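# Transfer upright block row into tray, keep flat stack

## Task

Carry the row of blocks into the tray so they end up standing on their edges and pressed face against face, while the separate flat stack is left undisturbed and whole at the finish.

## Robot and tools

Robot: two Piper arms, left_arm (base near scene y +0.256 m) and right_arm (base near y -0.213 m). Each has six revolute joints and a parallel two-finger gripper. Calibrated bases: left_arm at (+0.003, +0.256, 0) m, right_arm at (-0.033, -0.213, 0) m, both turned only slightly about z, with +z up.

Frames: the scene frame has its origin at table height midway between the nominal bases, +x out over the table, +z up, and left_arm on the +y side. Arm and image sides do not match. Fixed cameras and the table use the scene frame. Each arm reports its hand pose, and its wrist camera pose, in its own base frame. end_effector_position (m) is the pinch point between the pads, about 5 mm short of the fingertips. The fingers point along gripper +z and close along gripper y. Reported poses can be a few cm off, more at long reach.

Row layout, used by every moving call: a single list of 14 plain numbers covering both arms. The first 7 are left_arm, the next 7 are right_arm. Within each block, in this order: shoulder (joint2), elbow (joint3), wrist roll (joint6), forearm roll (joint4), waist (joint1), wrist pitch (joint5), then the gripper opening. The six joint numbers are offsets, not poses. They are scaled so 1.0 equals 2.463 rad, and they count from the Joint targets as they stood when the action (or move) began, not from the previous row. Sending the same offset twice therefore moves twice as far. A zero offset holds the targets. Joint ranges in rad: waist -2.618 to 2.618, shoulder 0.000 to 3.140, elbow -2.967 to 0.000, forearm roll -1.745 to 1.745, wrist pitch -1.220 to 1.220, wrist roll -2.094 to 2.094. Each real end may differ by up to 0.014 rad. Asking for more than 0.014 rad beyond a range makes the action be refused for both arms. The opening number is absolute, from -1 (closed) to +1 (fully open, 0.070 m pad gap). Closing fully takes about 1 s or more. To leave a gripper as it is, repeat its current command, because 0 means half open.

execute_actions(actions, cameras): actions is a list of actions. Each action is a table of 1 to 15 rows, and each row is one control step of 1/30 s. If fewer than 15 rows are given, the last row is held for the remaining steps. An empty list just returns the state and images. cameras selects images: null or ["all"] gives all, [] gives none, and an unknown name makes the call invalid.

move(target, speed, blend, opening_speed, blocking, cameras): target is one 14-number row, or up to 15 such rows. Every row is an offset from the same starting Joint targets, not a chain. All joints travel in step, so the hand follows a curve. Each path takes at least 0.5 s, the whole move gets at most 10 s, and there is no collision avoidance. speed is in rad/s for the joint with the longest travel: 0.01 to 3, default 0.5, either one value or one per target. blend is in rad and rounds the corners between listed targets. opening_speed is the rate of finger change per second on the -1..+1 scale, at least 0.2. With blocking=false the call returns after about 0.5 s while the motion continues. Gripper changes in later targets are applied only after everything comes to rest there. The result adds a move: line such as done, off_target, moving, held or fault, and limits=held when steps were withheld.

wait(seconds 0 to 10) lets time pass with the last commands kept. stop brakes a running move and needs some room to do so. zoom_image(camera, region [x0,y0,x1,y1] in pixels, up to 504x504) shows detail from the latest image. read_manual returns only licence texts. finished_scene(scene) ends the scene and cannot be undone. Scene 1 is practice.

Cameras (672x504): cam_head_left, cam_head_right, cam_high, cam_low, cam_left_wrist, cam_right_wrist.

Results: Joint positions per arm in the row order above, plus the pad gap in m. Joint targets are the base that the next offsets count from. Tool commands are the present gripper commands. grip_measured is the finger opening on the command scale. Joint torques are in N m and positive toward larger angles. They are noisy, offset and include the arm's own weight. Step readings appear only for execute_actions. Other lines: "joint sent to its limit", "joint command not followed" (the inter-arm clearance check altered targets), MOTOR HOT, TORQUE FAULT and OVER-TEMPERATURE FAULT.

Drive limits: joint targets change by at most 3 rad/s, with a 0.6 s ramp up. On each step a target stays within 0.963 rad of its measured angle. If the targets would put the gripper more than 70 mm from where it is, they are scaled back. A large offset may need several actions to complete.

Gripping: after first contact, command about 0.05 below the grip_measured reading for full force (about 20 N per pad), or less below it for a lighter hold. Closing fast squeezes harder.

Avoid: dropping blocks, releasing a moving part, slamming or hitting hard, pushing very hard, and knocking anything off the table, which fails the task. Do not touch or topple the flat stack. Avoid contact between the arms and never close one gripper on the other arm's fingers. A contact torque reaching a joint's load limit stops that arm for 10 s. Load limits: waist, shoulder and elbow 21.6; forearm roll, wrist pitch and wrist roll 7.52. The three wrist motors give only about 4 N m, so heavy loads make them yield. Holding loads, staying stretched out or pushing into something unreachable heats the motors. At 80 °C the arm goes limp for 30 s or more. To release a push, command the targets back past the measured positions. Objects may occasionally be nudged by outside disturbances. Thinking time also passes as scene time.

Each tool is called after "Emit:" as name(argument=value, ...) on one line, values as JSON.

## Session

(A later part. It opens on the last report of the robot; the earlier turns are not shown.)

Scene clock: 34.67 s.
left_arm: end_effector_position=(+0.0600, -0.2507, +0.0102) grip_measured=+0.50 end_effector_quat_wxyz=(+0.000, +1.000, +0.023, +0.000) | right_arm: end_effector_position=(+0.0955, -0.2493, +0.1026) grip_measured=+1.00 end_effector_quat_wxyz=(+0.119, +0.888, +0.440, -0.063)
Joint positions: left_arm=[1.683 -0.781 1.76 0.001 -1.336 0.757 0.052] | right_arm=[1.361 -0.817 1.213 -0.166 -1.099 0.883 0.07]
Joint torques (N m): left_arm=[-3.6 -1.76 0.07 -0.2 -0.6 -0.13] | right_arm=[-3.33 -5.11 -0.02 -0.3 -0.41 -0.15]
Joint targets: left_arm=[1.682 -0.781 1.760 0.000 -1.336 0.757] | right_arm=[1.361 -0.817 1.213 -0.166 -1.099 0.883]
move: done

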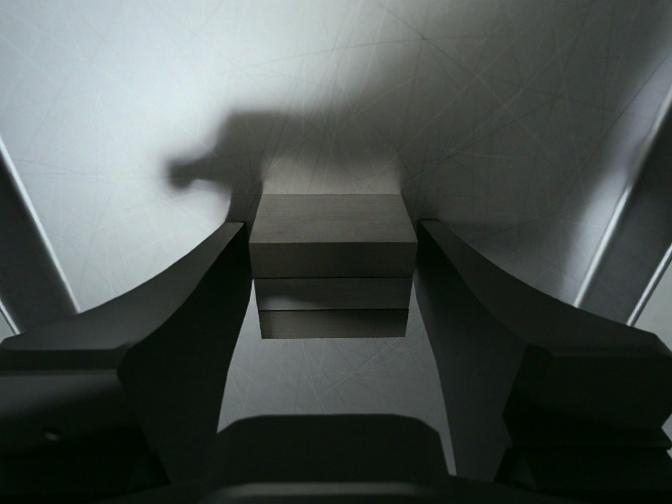

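Emit:
move(target=[[-0.0451,-0.0415,0,0,0,0.0866,0.5,0,0,0,0,0,0,1],[-0.0255,-0.0653,-0.4822,0,0.8305,0.0908,1,0,0,0,0,0,0,1]], speed=[0.35,0.9], blend=0.04)

Emit:
zoom_image(camera="cam_high", region=[480, 200, 600, 280])

Emit:
zoom_image(camera="cam_low", region=[270, 200, 360, 290])

Emit:
zoom_image(camera="cam_head_left", region=[130, 250, 250, 330])

Scene clock: 41.60 s.
left_arm: end_effector_position=(+0.2068, +0.1777, +0.0602) grip_measured=+1.00 end_effector_quat_wxyz=(+0.000, -0.069, +0.998, +0.000) | right_arm: end_effector_position=(+0.0955, -0.2493, +0.1026) grip_measured=+1.00 end_effector_quat_wxyz=(+0.119, +0.888, +0.440, -0.063)
Joint positions: left_arm=[1.619 -0.941 0.572 0.001 0.71 0.981 0.07] | right_arm=[1.361 -0.817 1.213 -0.166 -1.099 0.883 0.07]
Joint torques (N m): left_arm=[-3.82 -2.58 0.13 -0.18 -0.33 0.12] | right_arm=[-3.27 -5.15 0.01 -0.31 -0.25 -0.18]
Joint targets: left_arm=[1.619 -0.942 0.572 0.000 0.710 0.981] | right_arm=[1.361 -0.817 1.213 -0.166 -1.099 0.883]
move: done

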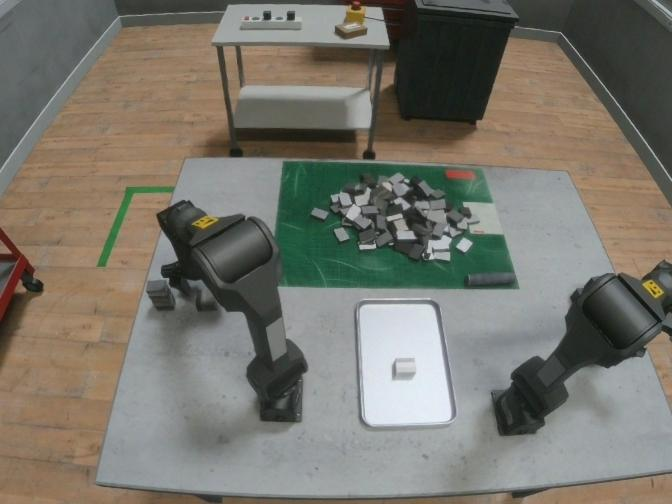

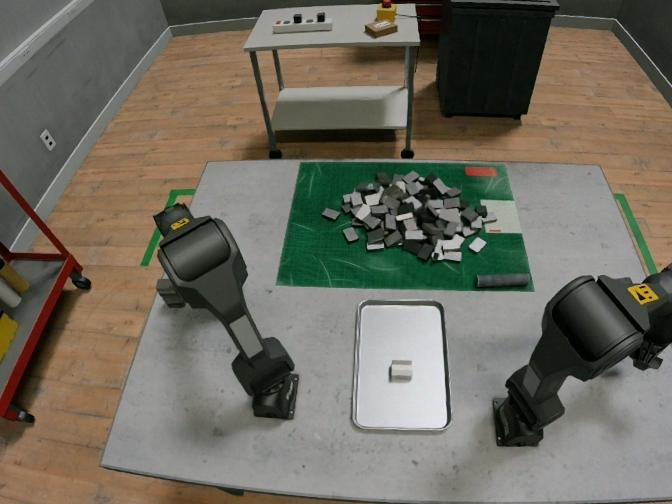

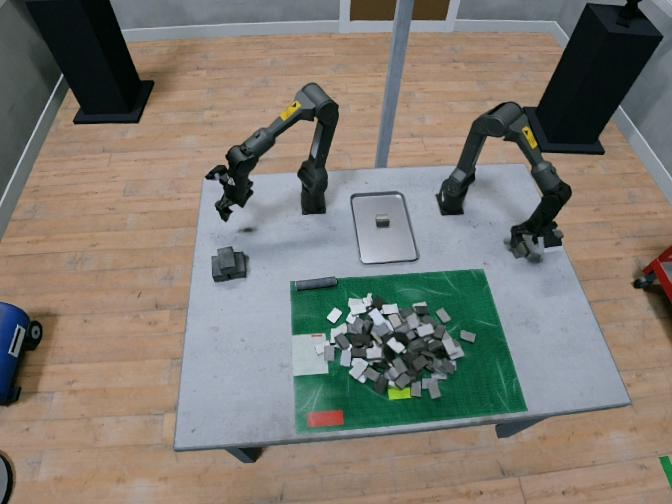

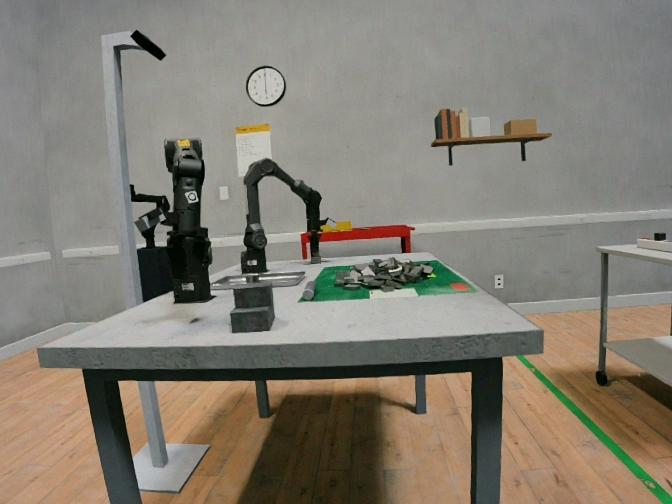

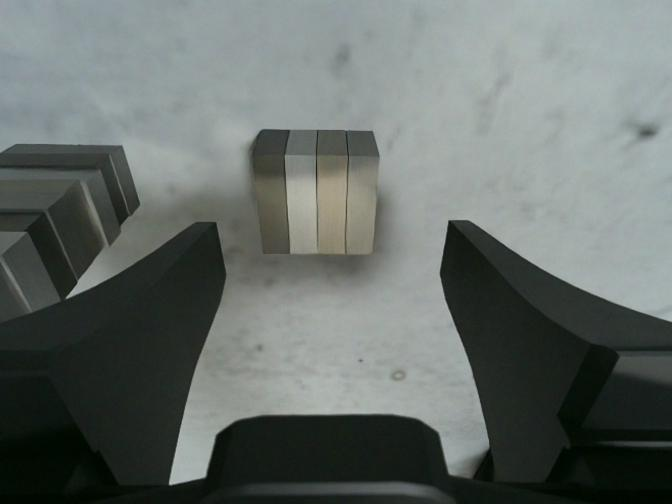

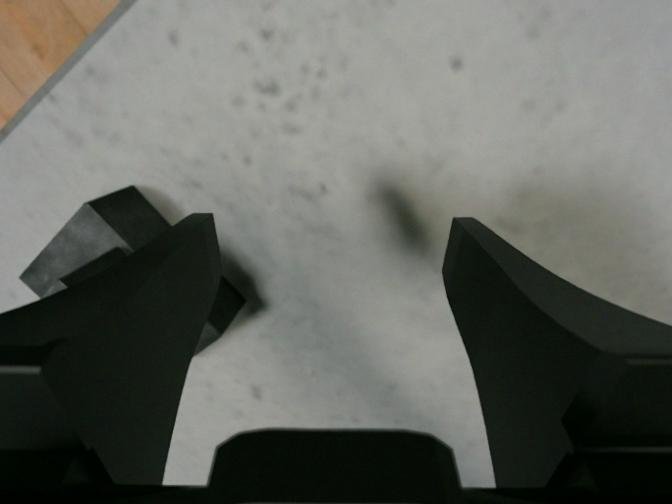

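Scaled by 4.200.

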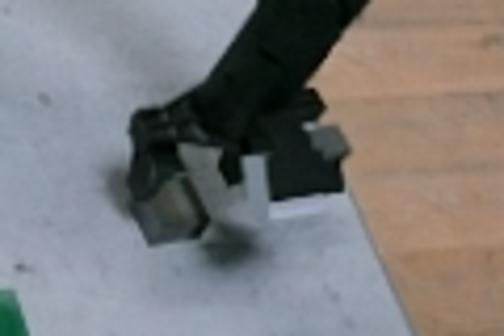

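Scaled by 5.600.

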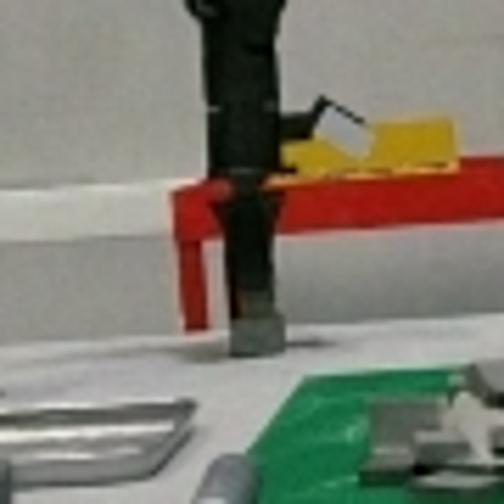

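Scaled by 4.200.

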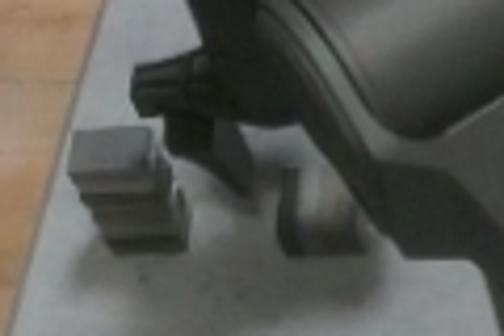

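Emit:
move(target=[[0.045,0.0367,0.0053,0,0.0049,-0.0817,1,0,0,0,0,0,0,1],[0.045,0.0367,0.0053,0,0.0049,-0.0817,0.12,0,0,0,0,0,0,1]], speed=0.3, opening_speed=0.5, cameras=["cam_left_wrist","cam_head_left"])

Scene clock: 46.37 s.
left_arm: end_effector_position=(+0.2060, +0.1814, +0.0107) grip_measured=+0.20 end_effector_quat_wxyz=(-0.001, -0.068, +0.998, +0.000) | right_arm: end_effector_position=(+0.0955, -0.2493, +0.1026) grip_measured=+1.00 end_effector_quat_wxyz=(+0.119, +0.888, +0.440, -0.063)
Joint positions: left_arm=[1.731 -0.851 0.585 0.001 0.722 0.779 0.042] | right_arm=[1.361 -0.817 1.213 -0.166 -1.099 0.883 0.07]
Joint torques (N m): left_arm=[-4.86 -1.9 -0.13 -0.28 -0.83 0.27] | right_arm=[-3.37 -5.02 0.02 -0.32 -0.4 -0.16]
Joint targets: left_arm=[1.730 -0.851 0.585 0.000 0.722 0.779] | right_arm=[1.361 -0.817 1.213 -0.166 -1.099 0.883]
move: done
Images, in order (width x height): cam_head_left 672x504, cam_left_wrist 672x504.

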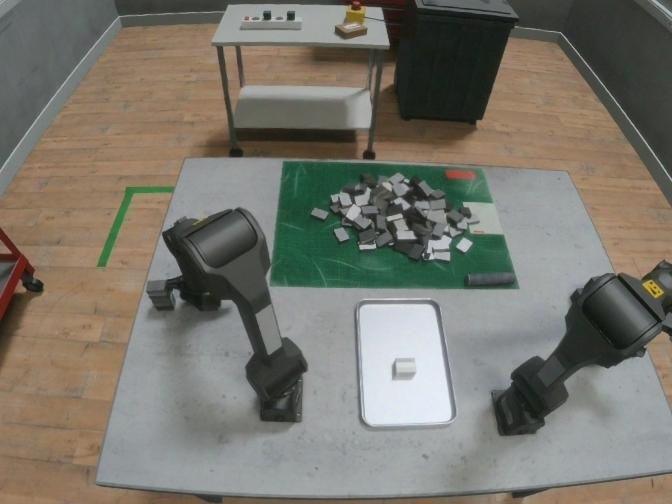

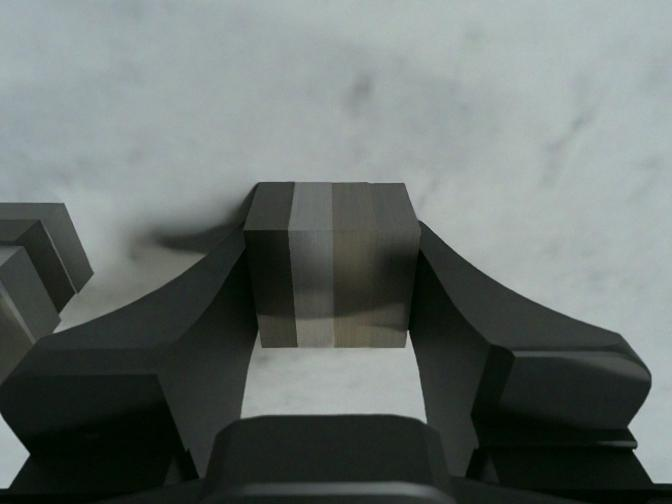

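Emit:
move(target=[[-0.0423,-0.04,0,0,0,0.0823,0.12,0,0,0,0,0,0,1],[-0.0423,-0.04,-0.0741,0,-0.7493,0.0823,0.12,0,0,0,0,0,0,1]], speed=[0.25,0.7], blend=0.03)

Scene clock: 51.23 s.
left_arm: end_effector_position=(+0.1187, -0.2476, +0.0600) grip_measured=+0.20 end_effector_quat_wxyz=(+0.000, +0.692, +0.722, +0.000) | right_arm: end_effector_position=(+0.0955, -0.2493, +0.1026) grip_measured=+1.00 end_effector_quat_wxyz=(+0.119, +0.888, +0.440, -0.063)
Joint positions: left_arm=[1.626 -0.95 0.403 0.001 -1.124 0.982 0.042] | right_arm=[1.361 -0.817 1.213 -0.166 -1.099 0.883 0.07]
Joint torques (N m): left_arm=[-4.67 -2.24 -0.07 -0.05 0.04 -0.06] | right_arm=[-3.41 -5.21 0.02 -0.31 -0.22 -0.16]
Joint targets: left_arm=[1.626 -0.950 0.403 0.000 -1.124 0.982] | right_arm=[1.361 -0.817 1.213 -0.166 -1.099 0.883]
move: done

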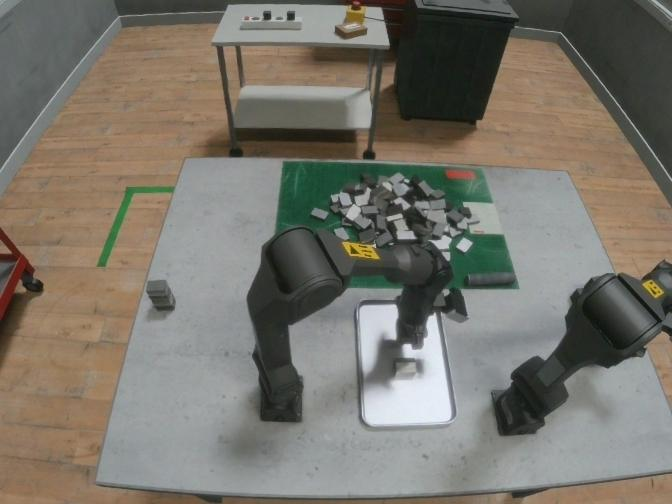

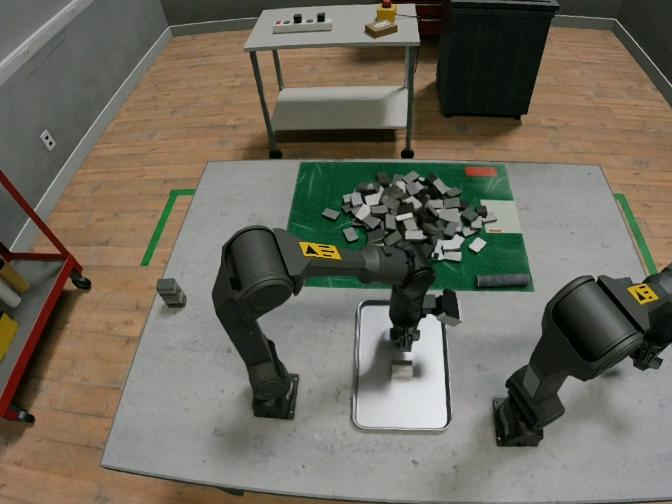

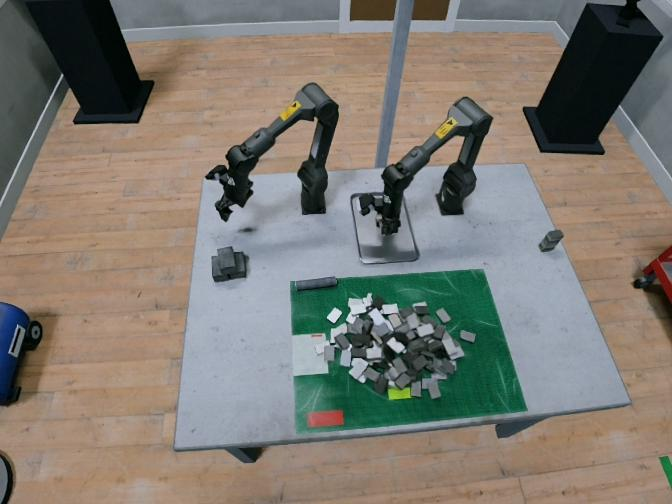

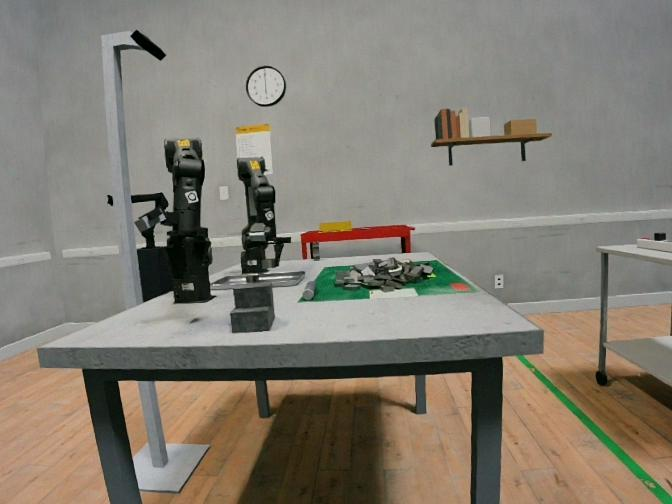

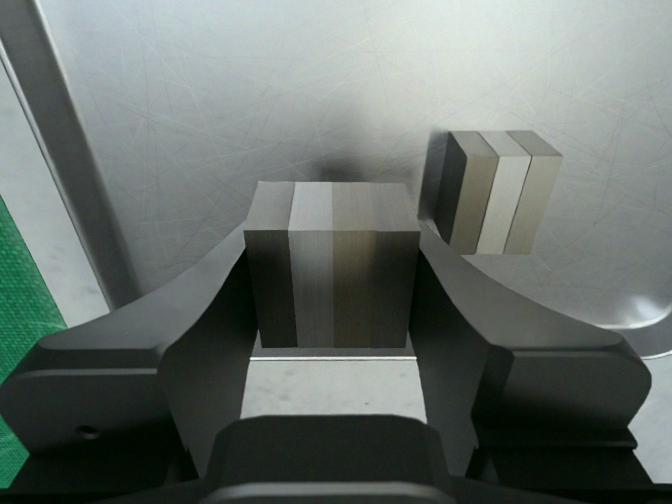

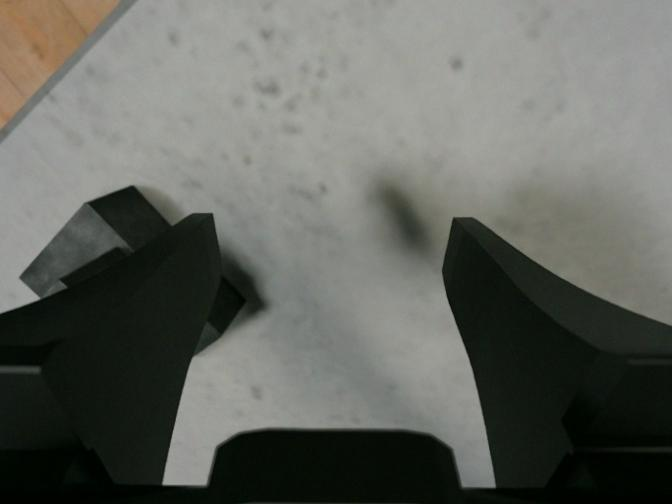

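Emit:
move(target=[[0.036,0.0345,0,0,0,-0.0702,0.12,0,0,0,0,0,0,1],[0.0403,0.0383,0,0,0,-0.0786,0.12,0,0,0,0,0,0,1]], speed=[0.3,0.03], cameras=["cam_left_wrist"])

Emit:
zoom_image(camera="cam_left_wrist", region=[220, 150, 450, 350])

Scene clock: 53.23 s.
left_arm: end_effector_position=(+0.1188, -0.2478, +0.0132) grip_measured=+0.20 end_effector_quat_wxyz=(+0.000, +0.692, +0.722, +0.000) | right_arm: end_effector_position=(+0.0955, -0.2493, +0.1026) grip_measured=+1.00 end_effector_quat_wxyz=(+0.119, +0.888, +0.440, -0.063)
Joint positions: left_arm=[1.725 -0.855 0.403 0.001 -1.124 0.788 0.042] | right_arm=[1.361 -0.817 1.213 -0.166 -1.099 0.883 0.07]
Joint torques (N m): left_arm=[-4.98 -1.94 0.11 -0.11 -0.67 -0.03] | right_arm=[-3.56 -5 0.02 -0.32 -0.12 -0.17]
Joint targets: left_arm=[1.725 -0.855 0.403 0.000 -1.124 0.788] | right_arm=[1.361 -0.817 1.213 -0.166 -1.099 0.883]
move: done

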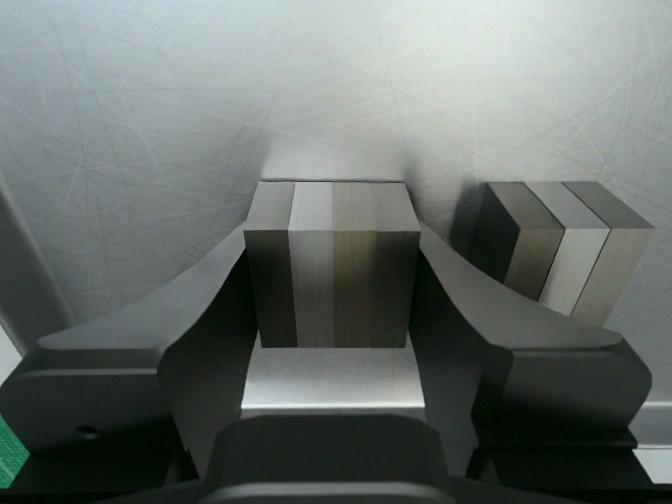

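Scaled by 2.191.

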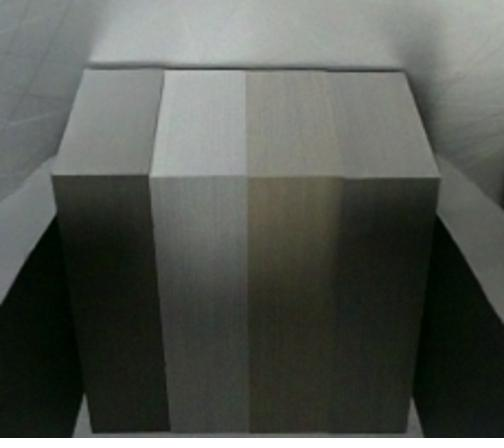

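Emit:
move(target=[[0.0016,0.0014,0,0,0,-0.003,0.12,0,0,0,0,0,0,1],[0.0016,0.0014,0,0,0,-0.003,0.42,0,0,0,0,0,0,1]], speed=0.03, opening_speed=0.35, cameras=["cam_left_wrist"])

Scene clock: 55.37 s.
left_arm: end_effector_position=(+0.1189, -0.2480, +0.0116) grip_measured=+0.42 end_effector_quat_wxyz=(+0.001, +0.692, +0.722, +0.000) | right_arm: end_effector_position=(+0.0955, -0.2493, +0.1026) grip_measured=+1.00 end_effector_quat_wxyz=(+0.119, +0.888, +0.440, -0.063)
Joint positions: left_arm=[1.729 -0.853 0.403 0.001 -1.124 0.78 0.05] | right_arm=[1.361 -0.817 1.213 -0.166 -1.099 0.883 0.07]
Joint torques (N m): left_arm=[-4.32 -1.44 0.05 -0.17 -0.61 0.19] | right_arm=[-3.43 -5.28 0 -0.31 -0.25 -0.17]
Joint targets: left_arm=[1.729 -0.852 0.403 0.000 -1.124 0.781] | right_arm=[1.361 -0.817 1.213 -0.166 -1.099 0.883]
move: done

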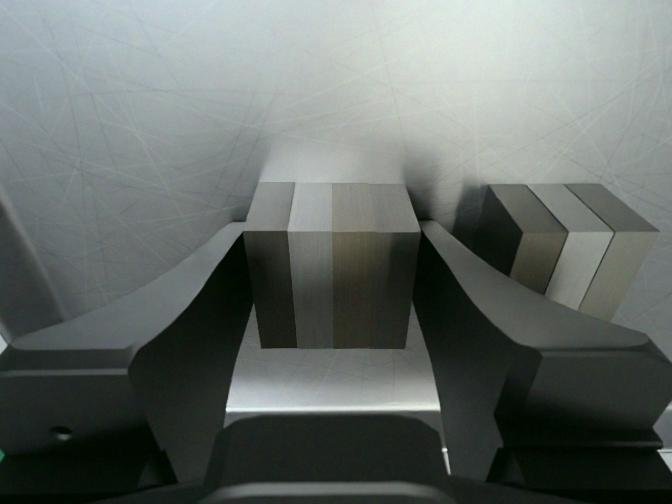

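Emit:
move(target=[[-0.0418,-0.0398,0,0,0,0.0816,0.42,0,0,0,0,0,0,1],[-0.0418,-0.0398,0.6443,0,0.007,0.0816,0.6,0,0,0,0,0,0,1],[0.0025,-0.0039,0.6443,0,0.007,0.0015,0.6,0,0,0,0,0,0,1]], speed=[0.3,0.9,0.3], cameras=["cam_left_wrist","cam_head_left"])

Scene clock: 60.67 s.
left_arm: end_effector_position=(+0.1238, -0.2472, +0.0109) grip_measured=+0.60 end_effector_quat_wxyz=(-0.001, +1.000, +0.022, +0.000) | right_arm: end_effector_position=(+0.0955, -0.2493, +0.1026) grip_measured=+1.00 end_effector_quat_wxyz=(+0.119, +0.888, +0.440, -0.063)
Joint positions: left_arm=[1.737 -0.86 1.99 0.001 -1.107 0.784 0.056] | right_arm=[1.361 -0.817 1.213 -0.166 -1.099 0.883 0.07]
Joint torques (N m): left_arm=[-4.99 -2.09 0.13 -0.16 -0.02 0.29] | right_arm=[-3.43 -5.28 -0.01 -0.27 -0.27 -0.18]
Joint targets: left_arm=[1.735 -0.861 1.990 0.000 -1.107 0.785] | right_arm=[1.361 -0.817 1.213 -0.166 -1.099 0.883]
move: done
Images, in order (width x height): cam_head_left 672x504, cam_left_wrist 672x504.

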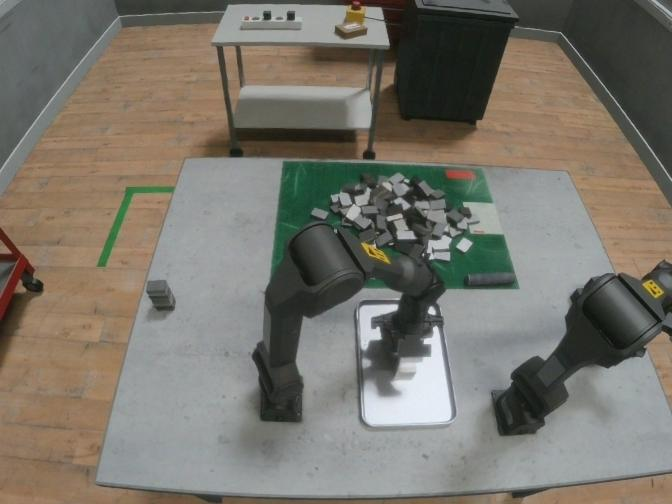

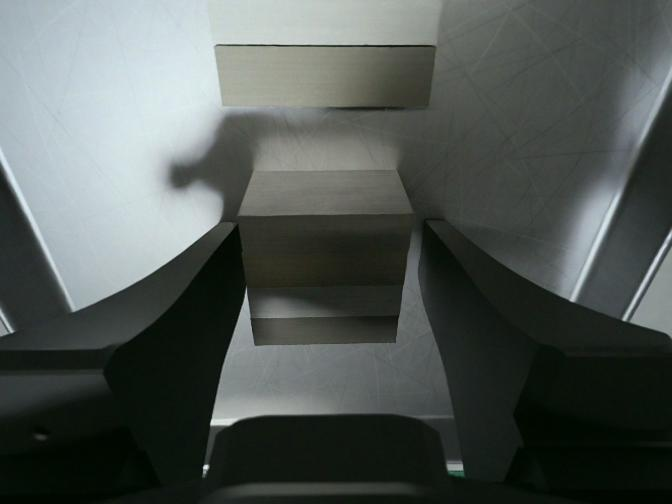

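Emit:
move(target=[[0,0,0,0,0,0,0.03,0,0,0,0,0,0,1],[-0.0097,0.0136,-0.0276,0,-0.0274,-0.0042,0.03,0,0,0,0,0,0,1]], speed=[0.5,0.07], opening_speed=0.6, cameras=["cam_left_wrist"])

Emit:
zoom_image(camera="cam_left_wrist", region=[190, 80, 470, 360])

Scene clock: 63.83 s.
left_arm: end_effector_position=(+0.1039, -0.2480, +0.0114) grip_measured=+0.16 end_effector_quat_wxyz=(+0.000, +1.000, +0.023, +0.000) | right_arm: end_effector_position=(+0.0955, -0.2493, +0.1026) grip_measured=+1.00 end_effector_quat_wxyz=(+0.119, +0.888, +0.440, -0.063)
Joint positions: left_arm=[1.712 -0.828 1.921 0.001 -1.174 0.774 0.041] | right_arm=[1.361 -0.817 1.213 -0.166 -1.099 0.883 0.07]
Joint torques (N m): left_arm=[-4.91 -1.54 0.11 -0.18 -0.34 0.14] | right_arm=[-3.35 -5.04 0 -0.3 -0.12 -0.19]
Joint targets: left_arm=[1.712 -0.828 1.922 0.000 -1.174 0.774] | right_arm=[1.361 -0.817 1.213 -0.166 -1.099 0.883]
move: done

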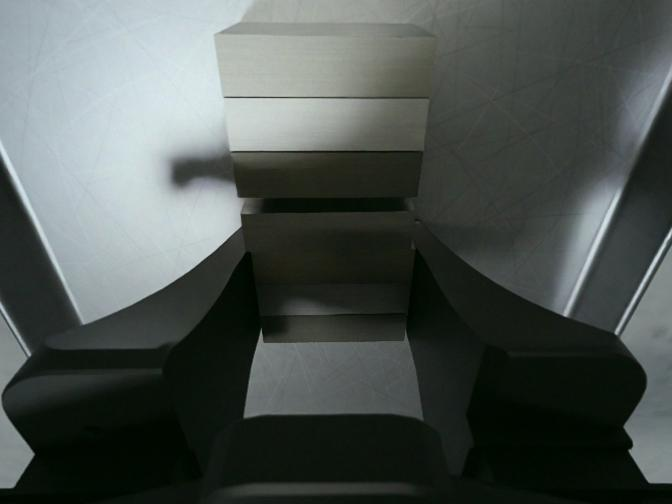

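Scaled by 1.800.

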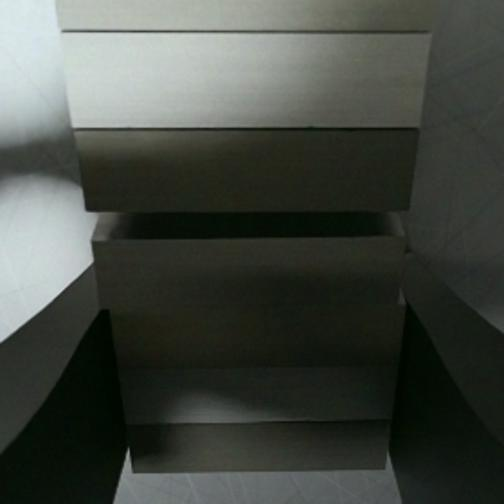

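Emit:
move(target=[-0.0022,0.003,-0.0077,0,-0.0077,-0.0009,0.03,0,0,0,0,0,0,1], speed=0.03, cameras=["cam_left_wrist"])

Emit:
zoom_image(camera="cam_left_wrist", region=[190, 80, 470, 360])

Scene clock: 65.17 s.
left_arm: end_effector_position=(+0.0986, -0.2481, +0.0115) grip_measured=+0.16 end_effector_quat_wxyz=(+0.000, +1.000, +0.023, +0.000) | right_arm: end_effector_position=(+0.0955, -0.2493, +0.1026) grip_measured=+1.00 end_effector_quat_wxyz=(+0.119, +0.888, +0.440, -0.063)
Joint positions: left_arm=[1.706 -0.82 1.903 0.001 -1.193 0.773 0.041] | right_arm=[1.361 -0.817 1.213 -0.166 -1.099 0.883 0.07]
Joint torques (N m): left_arm=[-5.27 -1.58 -0.02 -0.33 -0.88 0.2] | right_arm=[-3.3 -5.17 0.01 -0.31 -0.33 -0.18]
Joint targets: left_arm=[1.706 -0.821 1.903 0.000 -1.193 0.772] | right_arm=[1.361 -0.817 1.213 -0.166 -1.099 0.883]
move: done

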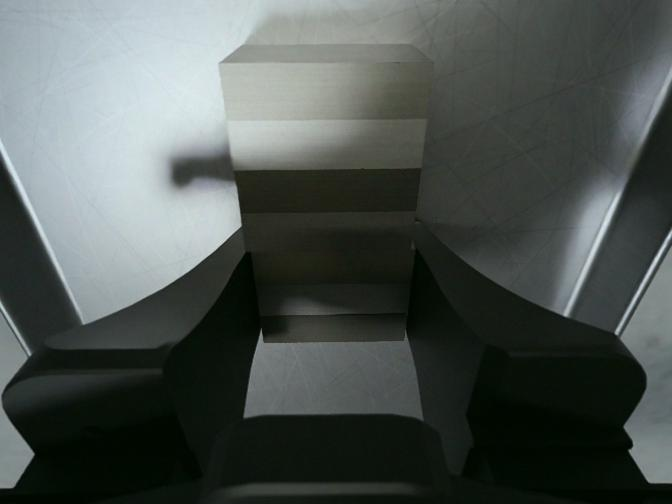

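Scaled by 1.800.

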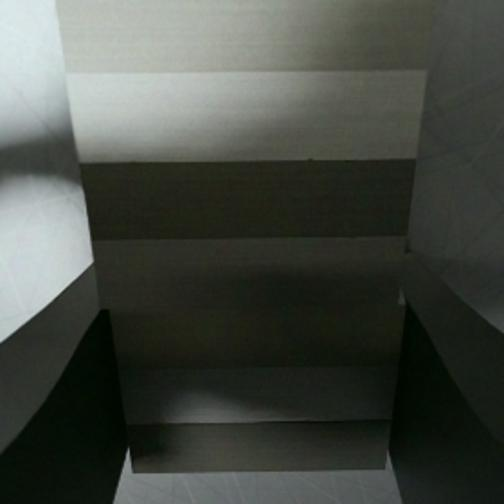

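Emit:
move(target=[[0,0,0,0,0,0,0.5,0,0,0,0,0,0,1],[-0.0418,-0.0398,0,0,0,0.0816,0.5,0,0,0,0,0,0,1],[-0.09,-0.07,0,0,0.06,0.1,0.5,0,0,0,0,0,0,1]], speed=[0.5,0.3,0.5], opening_speed=0.4)

Emit:
zoom_image(camera="cam_left_wrist", region=[190, 0, 500, 300])

Scene clock: 68.40 s.
left_arm: end_effector_position=(+0.1438, -0.2474, +0.1104) grip_measured=+0.50 end_effector_quat_wxyz=(+0.068, +0.993, +0.096, +0.031) | right_arm: end_effector_position=(+0.0955, -0.2493, +0.1026) grip_measured=+1.00 end_effector_quat_wxyz=(+0.119, +0.888, +0.440, -0.063)
Joint positions: left_arm=[1.484 -0.994 1.903 0 -1.045 1.019 0.053] | right_arm=[1.361 -0.817 1.213 -0.166 -1.099 0.883 0.07]
Joint torques (N m): left_arm=[-3.21 -2.08 0.11 -0.21 -0.69 -0.15] | right_arm=[-3.45 -5.1 0.01 -0.32 -0.01 -0.13]
Joint targets: left_arm=[1.484 -0.993 1.903 0.000 -1.045 1.018] | right_arm=[1.361 -0.817 1.213 -0.166 -1.099 0.883]
move: done

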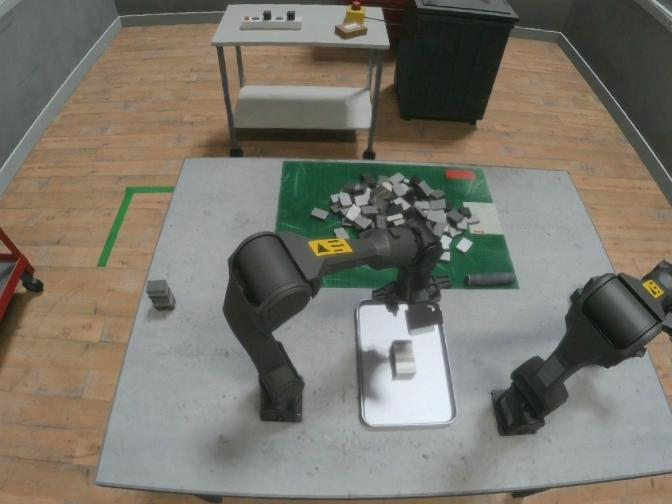

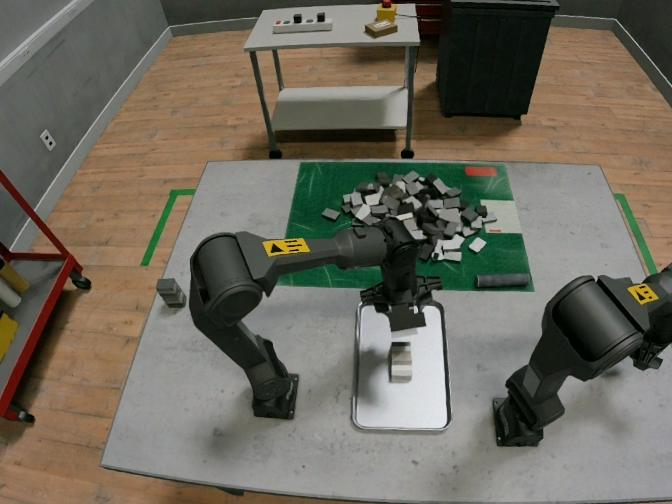

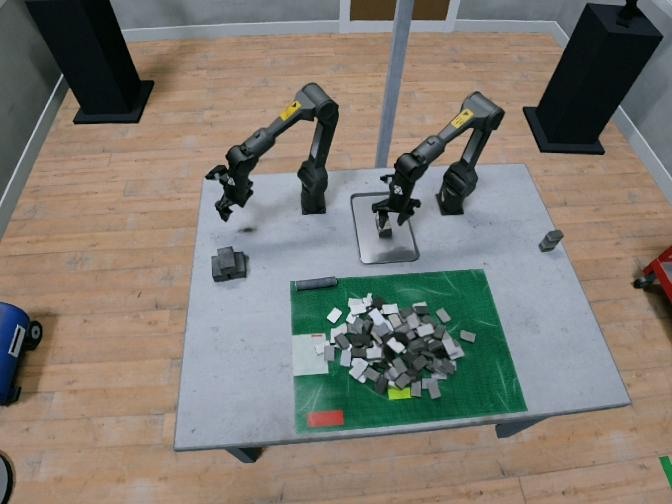

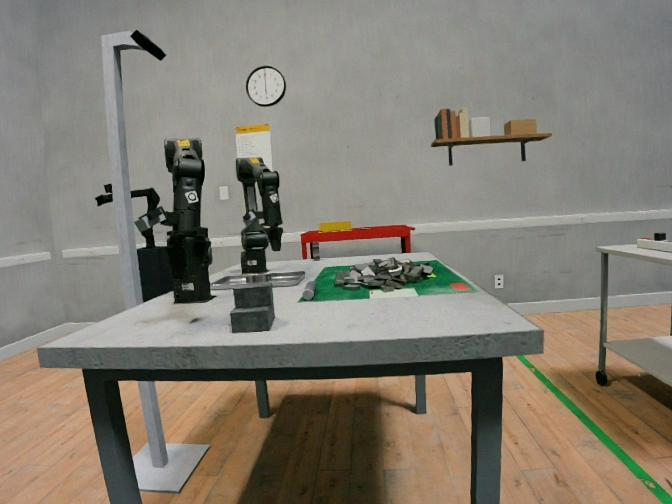

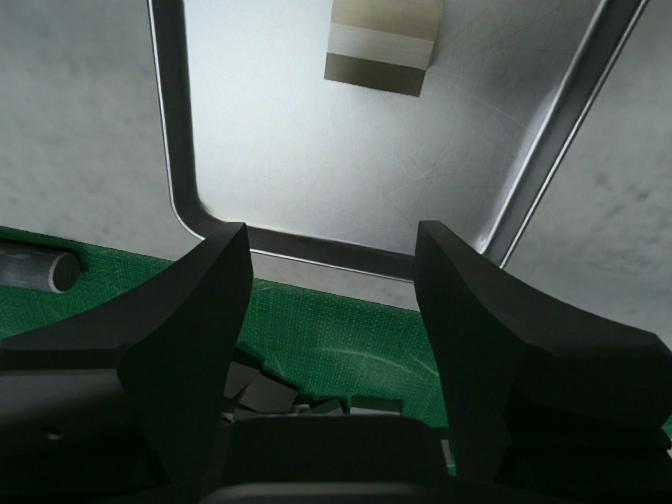

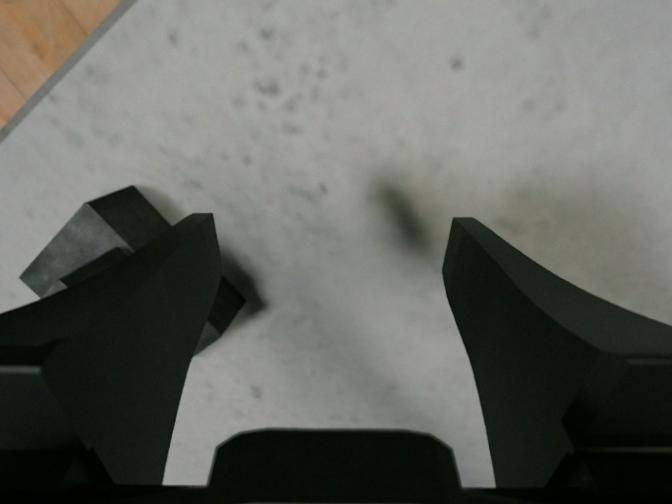

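Scaled by 1.626.

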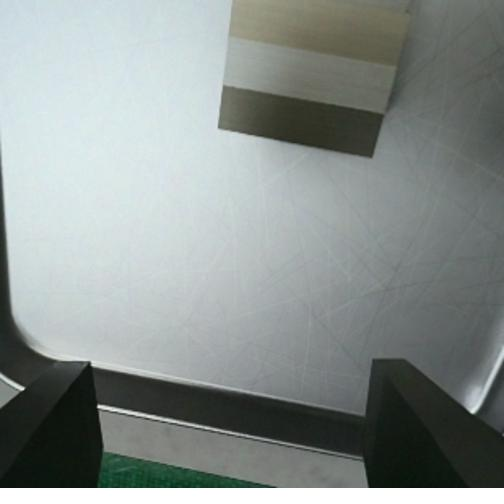

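Emit:
zoom_image(camera="cam_head_left", region=[350, 310, 460, 400])

Emit:
zoom_image(camera="cam_head_right", region=[350, 320, 450, 400])

Scaled by 4.582.

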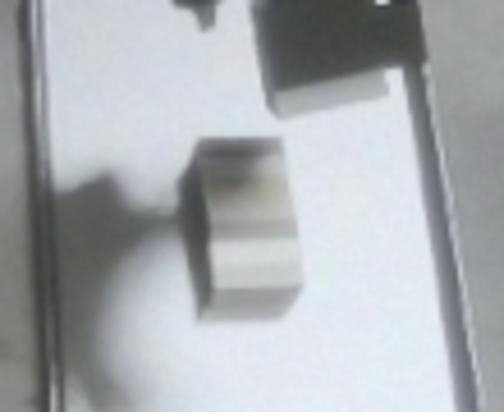

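Scaled by 5.040.

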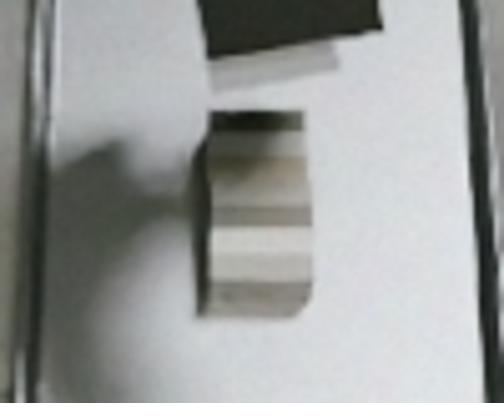

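Row whole and joined in the tray; flat stack untouched.

Emit:
finished_scene(scene=2)

The scene is finished: the task was done.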